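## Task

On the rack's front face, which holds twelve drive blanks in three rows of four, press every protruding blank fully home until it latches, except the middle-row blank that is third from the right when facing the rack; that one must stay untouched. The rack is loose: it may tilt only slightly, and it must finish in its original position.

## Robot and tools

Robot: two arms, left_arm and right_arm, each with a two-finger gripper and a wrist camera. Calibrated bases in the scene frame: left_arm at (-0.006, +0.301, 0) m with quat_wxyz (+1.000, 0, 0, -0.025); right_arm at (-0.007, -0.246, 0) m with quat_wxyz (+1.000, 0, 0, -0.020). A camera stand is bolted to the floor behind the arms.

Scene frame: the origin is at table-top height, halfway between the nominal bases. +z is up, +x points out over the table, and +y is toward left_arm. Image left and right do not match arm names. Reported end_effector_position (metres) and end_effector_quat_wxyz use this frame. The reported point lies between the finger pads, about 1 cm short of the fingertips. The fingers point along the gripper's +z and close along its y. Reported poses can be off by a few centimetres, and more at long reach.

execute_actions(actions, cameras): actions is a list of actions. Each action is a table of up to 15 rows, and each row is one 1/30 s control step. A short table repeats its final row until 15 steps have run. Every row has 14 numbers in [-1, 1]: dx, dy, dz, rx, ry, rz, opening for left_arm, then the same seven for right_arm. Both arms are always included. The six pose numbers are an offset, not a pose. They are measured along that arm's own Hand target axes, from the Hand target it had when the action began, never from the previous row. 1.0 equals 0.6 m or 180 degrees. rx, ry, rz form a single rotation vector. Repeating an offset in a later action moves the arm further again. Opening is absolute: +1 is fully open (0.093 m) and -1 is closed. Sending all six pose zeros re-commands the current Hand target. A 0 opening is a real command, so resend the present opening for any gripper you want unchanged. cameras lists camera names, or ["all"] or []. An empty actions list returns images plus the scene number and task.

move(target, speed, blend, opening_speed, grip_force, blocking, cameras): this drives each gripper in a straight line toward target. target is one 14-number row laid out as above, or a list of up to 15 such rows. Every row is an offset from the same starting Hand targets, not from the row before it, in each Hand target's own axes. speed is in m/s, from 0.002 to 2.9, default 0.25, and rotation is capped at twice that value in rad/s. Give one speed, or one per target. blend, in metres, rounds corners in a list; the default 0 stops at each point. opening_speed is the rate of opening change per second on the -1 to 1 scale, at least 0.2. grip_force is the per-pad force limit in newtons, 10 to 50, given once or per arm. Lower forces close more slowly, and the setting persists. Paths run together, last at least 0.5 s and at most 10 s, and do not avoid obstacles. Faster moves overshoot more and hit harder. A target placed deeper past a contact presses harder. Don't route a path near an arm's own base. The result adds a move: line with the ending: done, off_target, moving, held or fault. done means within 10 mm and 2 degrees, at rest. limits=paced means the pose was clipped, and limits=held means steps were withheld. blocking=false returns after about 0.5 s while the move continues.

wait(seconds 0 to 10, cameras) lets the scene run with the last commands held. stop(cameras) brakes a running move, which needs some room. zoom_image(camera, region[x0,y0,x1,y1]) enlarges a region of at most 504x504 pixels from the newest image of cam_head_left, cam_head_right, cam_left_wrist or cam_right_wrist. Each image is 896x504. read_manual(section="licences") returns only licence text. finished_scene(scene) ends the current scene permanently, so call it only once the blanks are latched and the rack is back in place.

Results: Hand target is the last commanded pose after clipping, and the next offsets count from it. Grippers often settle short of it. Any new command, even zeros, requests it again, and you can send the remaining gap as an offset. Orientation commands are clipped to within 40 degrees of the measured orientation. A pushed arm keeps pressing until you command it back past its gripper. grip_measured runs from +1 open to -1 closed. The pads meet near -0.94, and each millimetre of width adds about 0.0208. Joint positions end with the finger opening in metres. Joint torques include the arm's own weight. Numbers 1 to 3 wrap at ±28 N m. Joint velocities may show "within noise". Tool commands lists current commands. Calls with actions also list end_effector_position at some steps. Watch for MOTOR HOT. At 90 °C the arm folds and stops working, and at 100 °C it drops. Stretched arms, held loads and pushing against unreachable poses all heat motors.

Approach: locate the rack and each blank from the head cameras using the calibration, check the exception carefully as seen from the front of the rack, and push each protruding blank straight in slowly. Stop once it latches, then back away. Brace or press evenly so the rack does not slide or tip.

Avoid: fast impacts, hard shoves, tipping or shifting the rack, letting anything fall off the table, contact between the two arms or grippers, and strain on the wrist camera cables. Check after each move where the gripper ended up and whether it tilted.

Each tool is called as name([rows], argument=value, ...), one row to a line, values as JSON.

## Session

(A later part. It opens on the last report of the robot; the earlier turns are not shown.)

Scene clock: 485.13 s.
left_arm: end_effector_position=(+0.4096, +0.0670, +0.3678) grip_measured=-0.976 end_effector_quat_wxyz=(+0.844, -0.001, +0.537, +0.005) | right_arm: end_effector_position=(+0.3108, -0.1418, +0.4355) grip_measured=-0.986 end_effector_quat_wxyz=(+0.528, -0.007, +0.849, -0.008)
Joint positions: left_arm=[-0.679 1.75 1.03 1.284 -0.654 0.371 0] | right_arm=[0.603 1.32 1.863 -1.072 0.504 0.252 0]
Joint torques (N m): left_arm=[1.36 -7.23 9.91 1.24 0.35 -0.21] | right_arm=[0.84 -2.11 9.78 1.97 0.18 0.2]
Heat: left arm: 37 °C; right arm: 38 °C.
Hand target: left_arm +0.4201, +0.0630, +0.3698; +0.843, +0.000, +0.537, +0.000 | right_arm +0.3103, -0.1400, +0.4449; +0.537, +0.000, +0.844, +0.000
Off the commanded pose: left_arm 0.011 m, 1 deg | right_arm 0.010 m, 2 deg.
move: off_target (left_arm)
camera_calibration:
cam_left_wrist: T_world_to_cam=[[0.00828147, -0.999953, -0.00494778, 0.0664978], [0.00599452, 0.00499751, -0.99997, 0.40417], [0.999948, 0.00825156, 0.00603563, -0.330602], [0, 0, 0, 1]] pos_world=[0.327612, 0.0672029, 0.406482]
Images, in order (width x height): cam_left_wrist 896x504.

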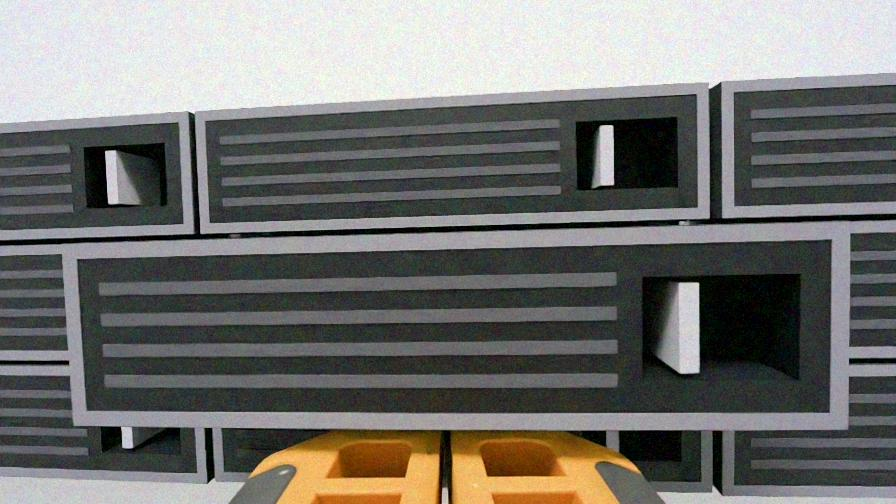

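move(target=[-0.07043, 0.06167, -0.15105, 0, 0, 0, -1.0, 0.0398, 0.14167, 0.09211, 0, -0.13889, 0, -1.0], speed=0.15, cameras=["all"])

Scene clock: 493.13 s.
left_arm: end_effector_position=(+0.3260, +0.0966, +0.3687) grip_measured=-0.976 end_effector_quat_wxyz=(+0.842, +0.001, +0.539, +0.000) | right_arm: end_effector_position=(+0.3500, -0.0583, +0.4024) grip_measured=-0.986 end_effector_quat_wxyz=(+0.705, +0.003, +0.709, +0.001)
Joint positions: left_arm=[-0.8 1.453 0.718 1.342 -0.748 0.444 0] | right_arm=[0.824 1.274 1.185 0.08 0.784 0.012 0]
Joint torques (N m): left_arm=[-0.65 -8.29 4.59 1.56 0.1 0.05] | right_arm=[0.65 -3.48 7.69 2.23 0.02 -0.09]
Heat: left arm: 37 °C; right arm: 38 °C.
Hand target: left_arm +0.3201, +0.1001, +0.3700; +0.844, +0.000, +0.537, +0.000 | right_arm +0.3503, -0.0551, +0.4000; +0.707, +0.000, +0.707, +0.000
Off the commanded pose: left_arm 0.007 m, 0 deg | right_arm 0.004 m, 0 deg.
move: done
camera_calibration:
cam_left_wrist: T_world_to_cam=[[-0.0033375, -0.999988, -0.00367539, 0.100091], [-0.000369841, 0.00367664, -0.999993, 0.407595], [0.999994, -0.00333612, -0.000382108, -0.243739], [0, 0, 0, 1]] pos_world=[0.244222, 0.0977782, 0.407867]
cam_right_wrist: T_world_to_cam=[[-0.0215267, -0.999689, -0.0126072, -0.0458549], [-0.422012, 0.0205175, -0.906358, 0.5528], [0.906335, -0.0141905, -0.422322, -0.0656335], [0, 0, 0, 1]] pos_world=[0.291787, -0.0581141, 0.472738]

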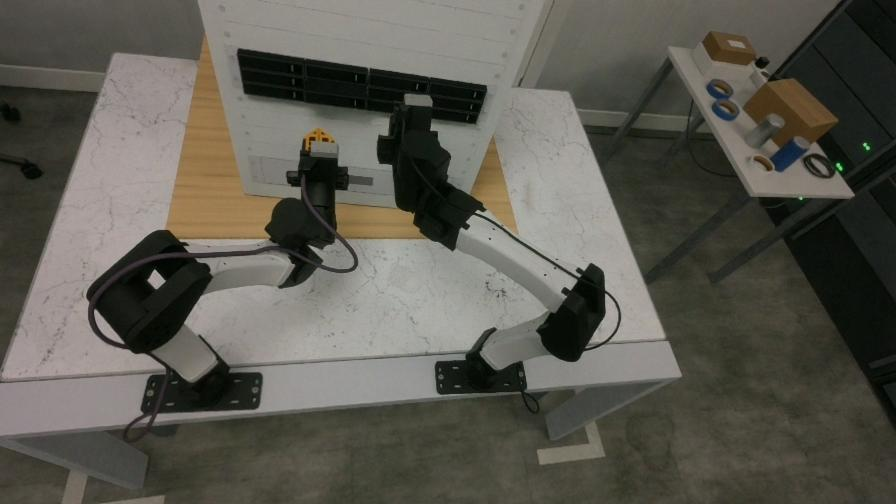

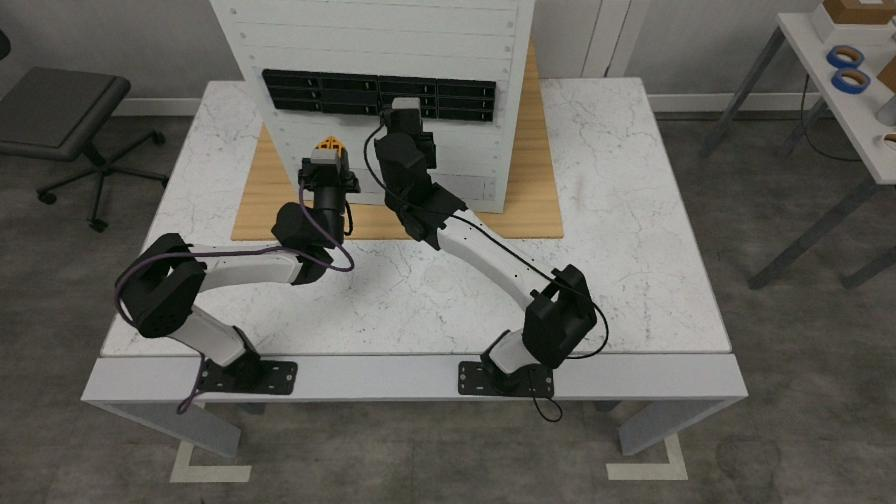

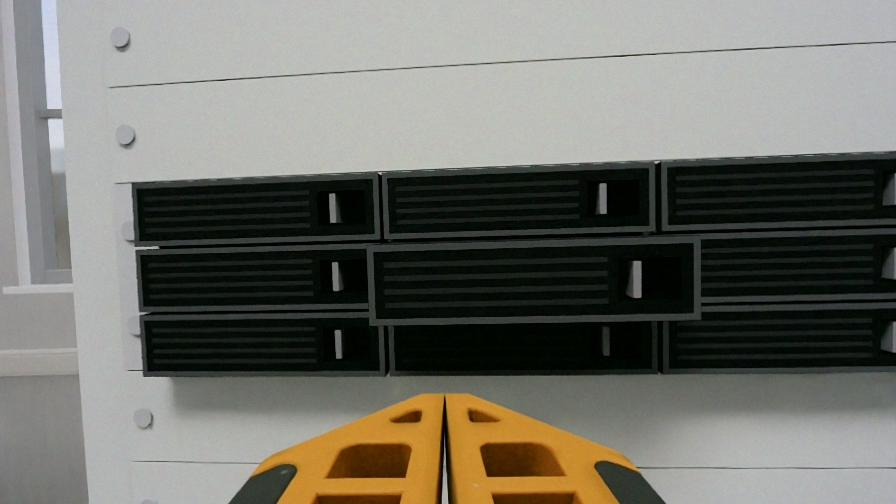

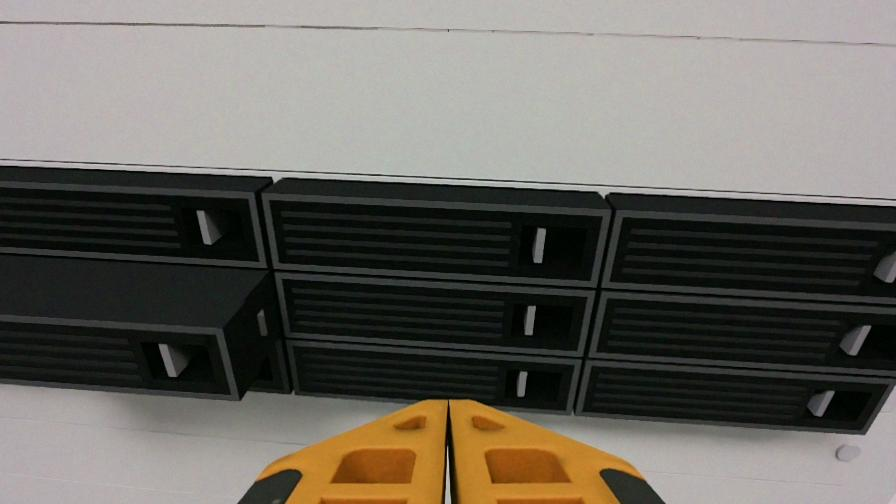

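move([
  [0, 0, 0, 0, 0, 0, -1.0, 0.01833, 0.005, 0.09, 0, 0, 0, -1.0],
  [0, 0, 0, 0, 0, 0, -1.0, 0.01833, 0.004, 0.125, 0, 0, 0, -1.0],
], speed=[0.1, 0.03], blend=[0.005, 0], cameras=["cam_right_wrist"])

Scene clock: 499.40 s.
left_arm: end_effector_position=(+0.3260, +0.0966, +0.3687) grip_measured=-0.976 end_effector_quat_wxyz=(+0.842, +0.001, +0.539, +0.000) | right_arm: end_effector_position=(+0.4123, -0.0533, +0.3704) grip_measured=-0.986 end_effector_quat_wxyz=(+0.690, -0.007, +0.724, -0.013)
Joint positions: left_arm=[-0.8 1.453 0.718 1.342 -0.748 0.444 0] | right_arm=[0.699 1.462 1.249 0.152 0.666 0.009 0]
Joint torques (N m): left_arm=[-0.69 -8.43 4.59 1.57 0.06 0.08] | right_arm=[-2.21 -3.11 13.86 2.46 -0.38 -0.07]
Heat: left arm: 37 °C; right arm: 38 °C.
Hand target: left_arm +0.3201, +0.1000, +0.3700; +0.844, +0.000, +0.537, +0.000 | right_arm +0.4254, -0.0527, +0.3889; +0.707, +0.000, +0.707, +0.000
Off the commanded pose: left_arm 0.007 m, 0 deg | right_arm 0.023 m, 3 deg.
move: off_target (right_arm)
camera_calibration:
cam_right_wrist: T_world_to_cam=[[-0.0281407, -0.999349, 0.0225612, -0.0501627], [-0.459304, -0.00711948, -0.888251, 0.557196], [0.887833, -0.0353584, -0.458804, -0.115505], [0, 0, 0, 1]] pos_world=[0.35706, -0.0502472, 0.443067]
Images, in order (width x height): cam_right_wrist 896x504.

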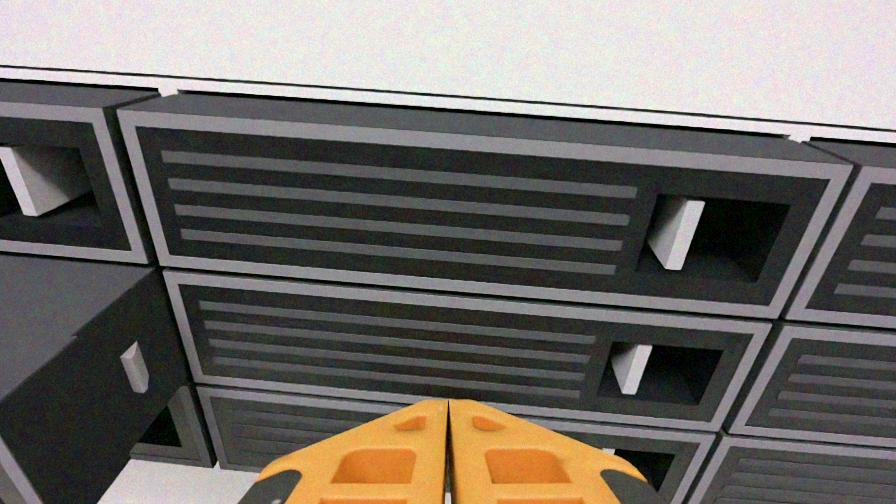

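move(target=[0, 0, 0, 0, 0, 0, -1.0, -0.025, 0, -0.03, 0, 0, 0, -1.0], speed=0.06, cameras=["cam_right_wrist"])

Scene clock: 505.67 s.
left_arm: end_effector_position=(+0.3260, +0.0966, +0.3687) grip_measured=-0.976 end_effector_quat_wxyz=(+0.842, +0.001, +0.539, +0.000) | right_arm: end_effector_position=(+0.4116, -0.0535, +0.3718) grip_measured=-0.986 end_effector_quat_wxyz=(+0.684, -0.011, +0.729, -0.018)
Joint positions: left_arm=[-0.8 1.453 0.718 1.342 -0.748 0.444 0] | right_arm=[0.7 1.462 1.271 0.111 0.669 0.009 0]
Joint torques (N m): left_arm=[-0.69 -8.27 4.52 1.51 0.1 0.04] | right_arm=[0.61 -7.84 13.23 2.19 -0.04 -0.04]
Heat: left arm: 37 °C; right arm: 38 °C.
Hand target: left_arm +0.3201, +0.1000, +0.3700; +0.844, +0.000, +0.537, +0.000 | right_arm +0.4074, -0.0528, +0.4039; +0.707, +0.000, +0.707, +0.000
Off the commanded pose: left_arm 0.007 m, 0 deg | right_arm 0.032 m, 4 deg.
move: off_target (right_arm)
camera_calibration:
cam_right_wrist: T_world_to_cam=[[-0.0288876, -0.998959, 0.0352927, -0.0546968], [-0.473159, -0.0174357, -0.880804, 0.560529], [0.880503, -0.0421434, -0.472163, -0.106543], [0, 0, 0, 1]] pos_world=[0.357451, -0.0493568, 0.445341]
Images, in order (width x height): cam_right_wrist 896x504.

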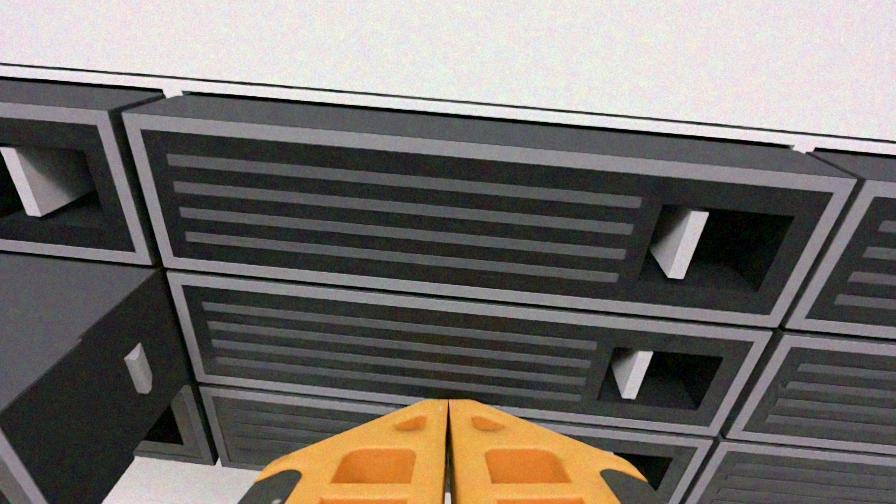

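move(target=[0, 0, 0, 0, 0, 0, -1.0, 0, 0, -0.025, 0, 0, 0, -1.0], speed=0.06, cameras=["cam_right_wrist"])

Scene clock: 511.27 s.
left_arm: end_effector_position=(+0.3260, +0.0966, +0.3687) grip_measured=-0.976 end_effector_quat_wxyz=(+0.842, +0.001, +0.539, +0.000) | right_arm: end_effector_position=(+0.3998, -0.0501, +0.3847) grip_measured=-0.986 end_effector_quat_wxyz=(+0.693, -0.008, +0.721, -0.009)
Joint positions: left_arm=[-0.8 1.453 0.718 1.342 -0.748 0.444 0] | right_arm=[0.729 1.432 1.271 0.111 0.689 0.009 0]
Joint torques (N m): left_arm=[-0.59 -8.23 4.57 1.57 0.07 0.08] | right_arm=[0.73 -8.32 10.18 2.12 0.04 -0.03]
Heat: left arm: 37 °C; right arm: 37 °C.
Hand target: left_arm +0.3201, +0.1000, +0.3700; +0.844, +0.000, +0.537, +0.000 | right_arm +0.3923, -0.0527, +0.4040; +0.707, +0.000, +0.707, +0.000
Off the commanded pose: left_arm 0.007 m, 0 deg | right_arm 0.021 m, 3 deg.
move: off_target (right_arm)
camera_calibration:
cam_right_wrist: T_world_to_cam=[[-0.0214401, -0.999627, 0.0168989, -0.0480602], [-0.451366, -0.00540394, -0.892322, 0.562731], [0.892081, -0.0267591, -0.451082, -0.1019], [0, 0, 0, 1]] pos_world=[0.343871, -0.0477281, 0.456984]
Images, in order (width x height): cam_right_wrist 896x504.

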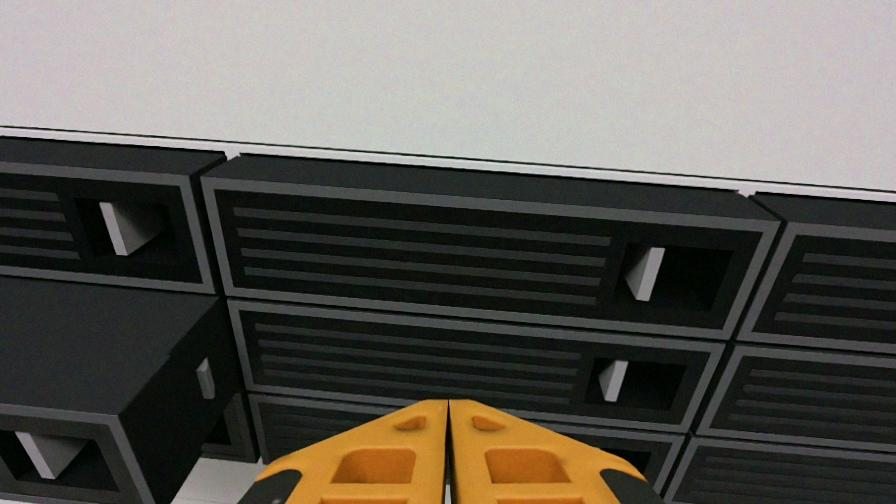

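move(target=[0, 0, 0, 0, 0, 0, -1.0, -0.0117, 0, 0, 0, 0, 0, -1.0], speed=0.06, cameras=[])

Scene clock: 515.53 s.
left_arm: end_effector_position=(+0.3260, +0.0966, +0.3687) grip_measured=-0.976 end_effector_quat_wxyz=(+0.842, +0.001, +0.539, +0.000) | right_arm: end_effector_position=(+0.3996, -0.0504, +0.3810) grip_measured=-0.986 end_effector_quat_wxyz=(+0.688, -0.011, +0.725, -0.013)
Joint positions: left_arm=[-0.8 1.453 0.718 1.342 -0.748 0.444 0] | right_arm=[0.729 1.432 1.271 0.092 0.69 0.009 0]
Joint torques (N m): left_arm=[-0.62 -8.36 4.74 1.57 0.06 0.05] | right_arm=[0.76 -8.29 12.85 2.04 0.04 -0.04]
Heat: left arm: 37 °C; right arm: 37 °C.
Hand target: left_arm +0.3201, +0.1000, +0.3700; +0.844, +0.000, +0.537, +0.000 | right_arm +0.3923, -0.0527, +0.4110; +0.707, +0.000, +0.707, +0.000
Off the commanded pose: left_arm 0.007 m, 0 deg | right_arm 0.031 m, 4 deg.
move: off_target (right_arm)
No camera images: "cameras" was empty.

move(target=[0, 0, 0, 0, 0, 0, -1.0, -0.0117, 0, 0, 0, 0, 0, -1.0], speed=0.06, cameras=[])

Scene clock: 522.40 s.
left_arm: end_effector_position=(+0.3260, +0.0966, +0.3687) grip_measured=-0.976 end_effector_quat_wxyz=(+0.842, +0.001, +0.539, +0.000) | right_arm: end_effector_position=(+0.3990, -0.0509, +0.3912) grip_measured=-0.986 end_effector_quat_wxyz=(+0.690, -0.010, +0.724, -0.012)
Joint positions: left_arm=[-0.8 1.453 0.718 1.342 -0.748 0.444 0] | right_arm=[0.729 1.432 1.306 0.065 0.69 0.009 0]
Joint torques (N m): left_arm=[-0.8 -8.31 4.6 1.53 0.13 0.07] | right_arm=[0.73 -7.77 12.6 2.05 0.03 -0.05]
Heat: left arm: 36 °C; right arm: 37 °C.
Hand target: left_arm +0.3201, +0.1000, +0.3700; +0.844, +0.000, +0.537, +0.000 | right_arm +0.3923, -0.0527, +0.4180; +0.707, +0.000, +0.707, +0.000
Off the commanded pose: left_arm 0.007 m, 0 deg | right_arm 0.028 m, 3 deg.
move: off_target (right_arm)
No camera images: "cameras" was empty.

move(target=[0, 0, 0, 0, 0, 0, -1.0, 0, -0.003, 0.045, 0, 0, 0, -1.0], speed=0.04, cameras=["cam_right_wrist"])

Scene clock: 526.73 s.
left_arm: end_effector_position=(+0.3260, +0.0966, +0.3687) grip_measured=-0.976 end_effector_quat_wxyz=(+0.842, +0.001, +0.539, +0.000) | right_arm: end_effector_position=(+0.4117, -0.0538, +0.4033) grip_measured=-0.986 end_effector_quat_wxyz=(+0.696, -0.005, +0.718, -0.007)
Joint positions: left_arm=[-0.8 1.453 0.718 1.342 -0.748 0.444 0] | right_arm=[0.696 1.465 1.367 0.058 0.658 0.008 0]
Joint torques (N m): left_arm=[-0.65 -8.36 4.74 1.56 0.1 0.1] | right_arm=[-1.59 -4.1 12.93 2.22 -0.25 -0.05]
Heat: left arm: 36 °C; right arm: 37 °C.
Hand target: left_arm +0.3201, +0.1000, +0.3700; +0.844, +0.000, +0.537, +0.000 | right_arm +0.4193, -0.0545, +0.4182; +0.707, +0.000, +0.707, +0.000
Off the commanded pose: left_arm 0.007 m, 0 deg | right_arm 0.017 m, 2 deg.
move: off_target (right_arm)
camera_calibration:
cam_right_wrist: T_world_to_cam=[[-0.0227093, -0.99969, 0.0101821, -0.0485819], [-0.445515, 0.00100192, -0.895274, 0.58376], [0.894986, -0.0248673, -0.4454, -0.107602], [0, 0, 0, 1]] pos_world=[0.355273, -0.0518276, 0.475194]
Images, in order (width x height): cam_right_wrist 896x504.

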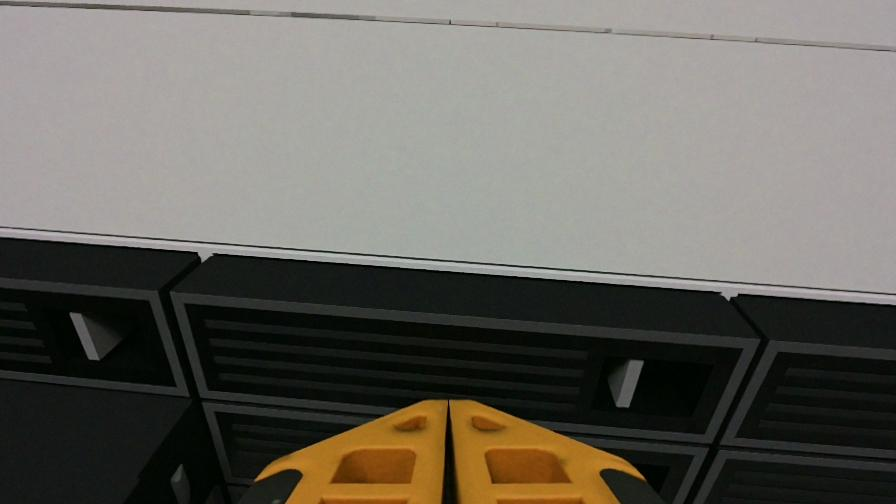

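move(target=[-0.14908, 0.13333, -0.00423, 0.16398, 0.13568, -0.03636, 1.0, 0, -0.15917, -0.14883, 0, 0, 0, -1.0], speed=0.15, cameras=["all"])

Scene clock: 537.40 s.
left_arm: end_effector_position=(+0.2810, +0.1783, +0.4409) grip_measured=+1.000 end_effector_quat_wxyz=(+0.680, +0.187, +0.686, -0.179) | right_arm: end_effector_position=(+0.3314, -0.1471, +0.4187) grip_measured=-0.986 end_effector_quat_wxyz=(+0.706, +0.003, +0.708, +0.002)
Joint positions: left_arm=[-0.216 0.889 1.168 -0.29 0.258 0.011 0.093] | right_arm=[0.567 1.027 1.11 -0.086 0.527 0.008 0]
Joint torques (N m): left_arm=[0.75 -0.54 9.07 2 -0.02 -0.13] | right_arm=[-0.76 -3.07 7.5 2.11 -0.15 -0.05]
Heat: left arm: 37 °C; right arm: 37 °C.
Hand target: left_arm +0.2799, +0.1800, +0.4500; +0.683, +0.183, +0.683, -0.183 | right_arm +0.3300, -0.1500, +0.4182; +0.707, +0.000, +0.707, +0.000
Off the commanded pose: left_arm 0.009 m, 1 deg | right_arm 0.003 m, 0 deg.
move: done
camera_calibration:
cam_left_wrist: T_world_to_cam=[[-0.501843, -0.864903, -0.00975086, 0.300686], [-0.366528, 0.222855, -0.903324, 0.500595], [0.783461, -0.449753, -0.428849, 0.130847], [0, 0, 0, 1]] pos_world=[0.231865, 0.207353, 0.511244]
cam_right_wrist: T_world_to_cam=[[-0.0211075, -0.999686, -0.0135095, -0.134499], [-0.419334, 0.0211187, -0.907587, 0.561335], [0.907587, -0.0134919, -0.419648, -0.0445584], [0, 0, 0, 1]] pos_world=[0.272988, -0.146913, 0.488944]

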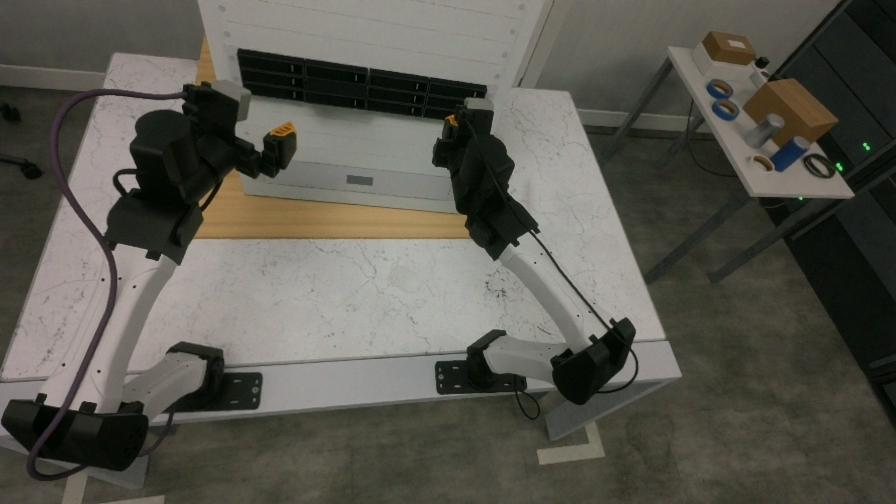

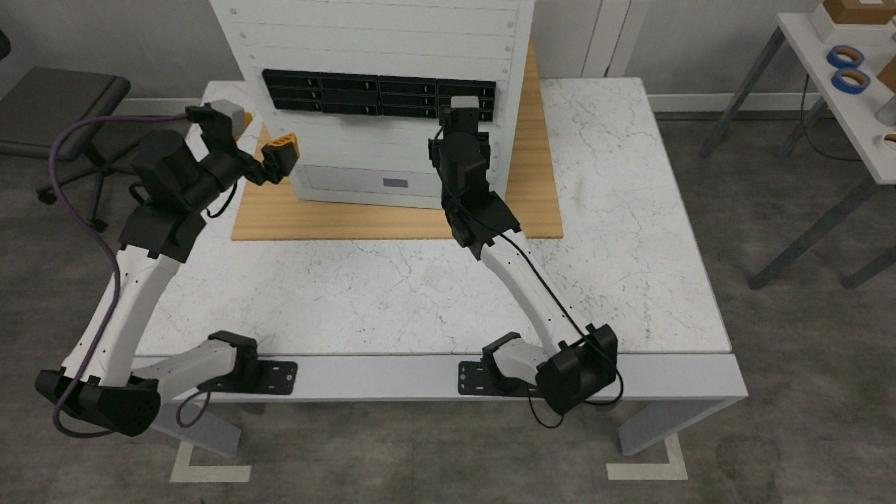

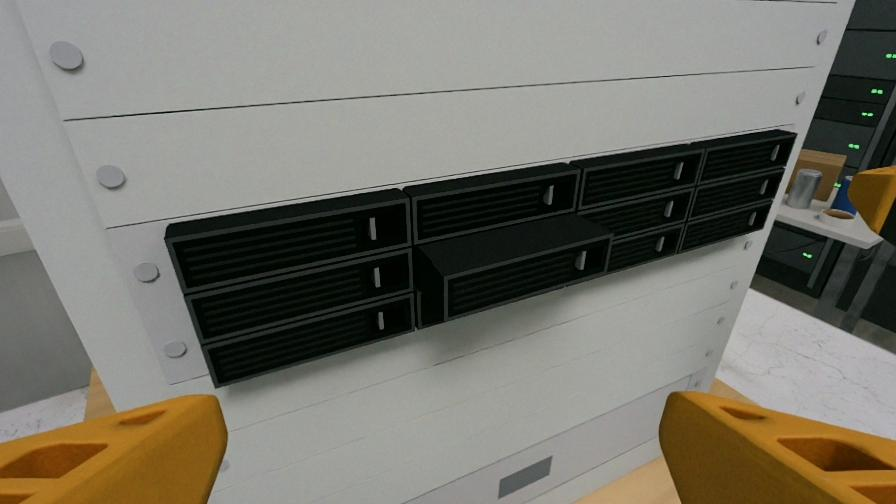

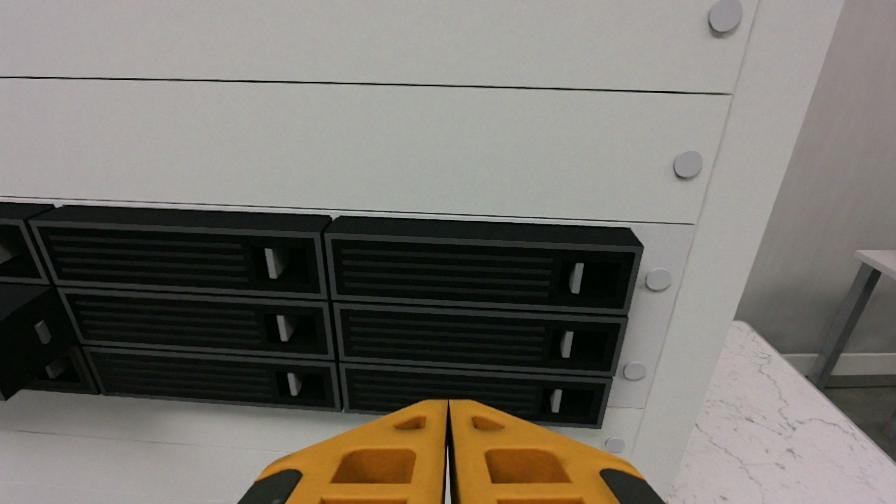

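zoom_image(camera="cam_left_wrist", region=[160, 130, 660, 400])

zoom_image(camera="cam_left_wrist", region=[380, 160, 640, 340])

Scaled by 1.008 from the camera's 896x504 image, which has a finer 1280x720 frame.

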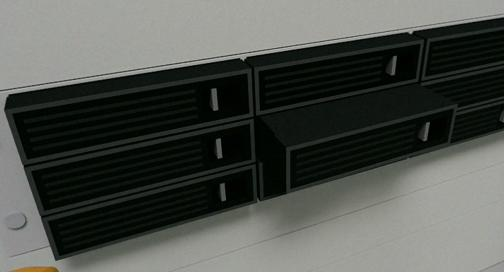

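Scaled by 1.938 from the camera's 896x504 image, which has a finer 1280x720 frame.

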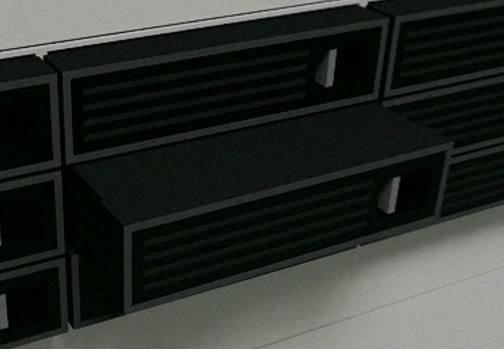

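finished_scene(scene=1)

The scene is finished: the task was done.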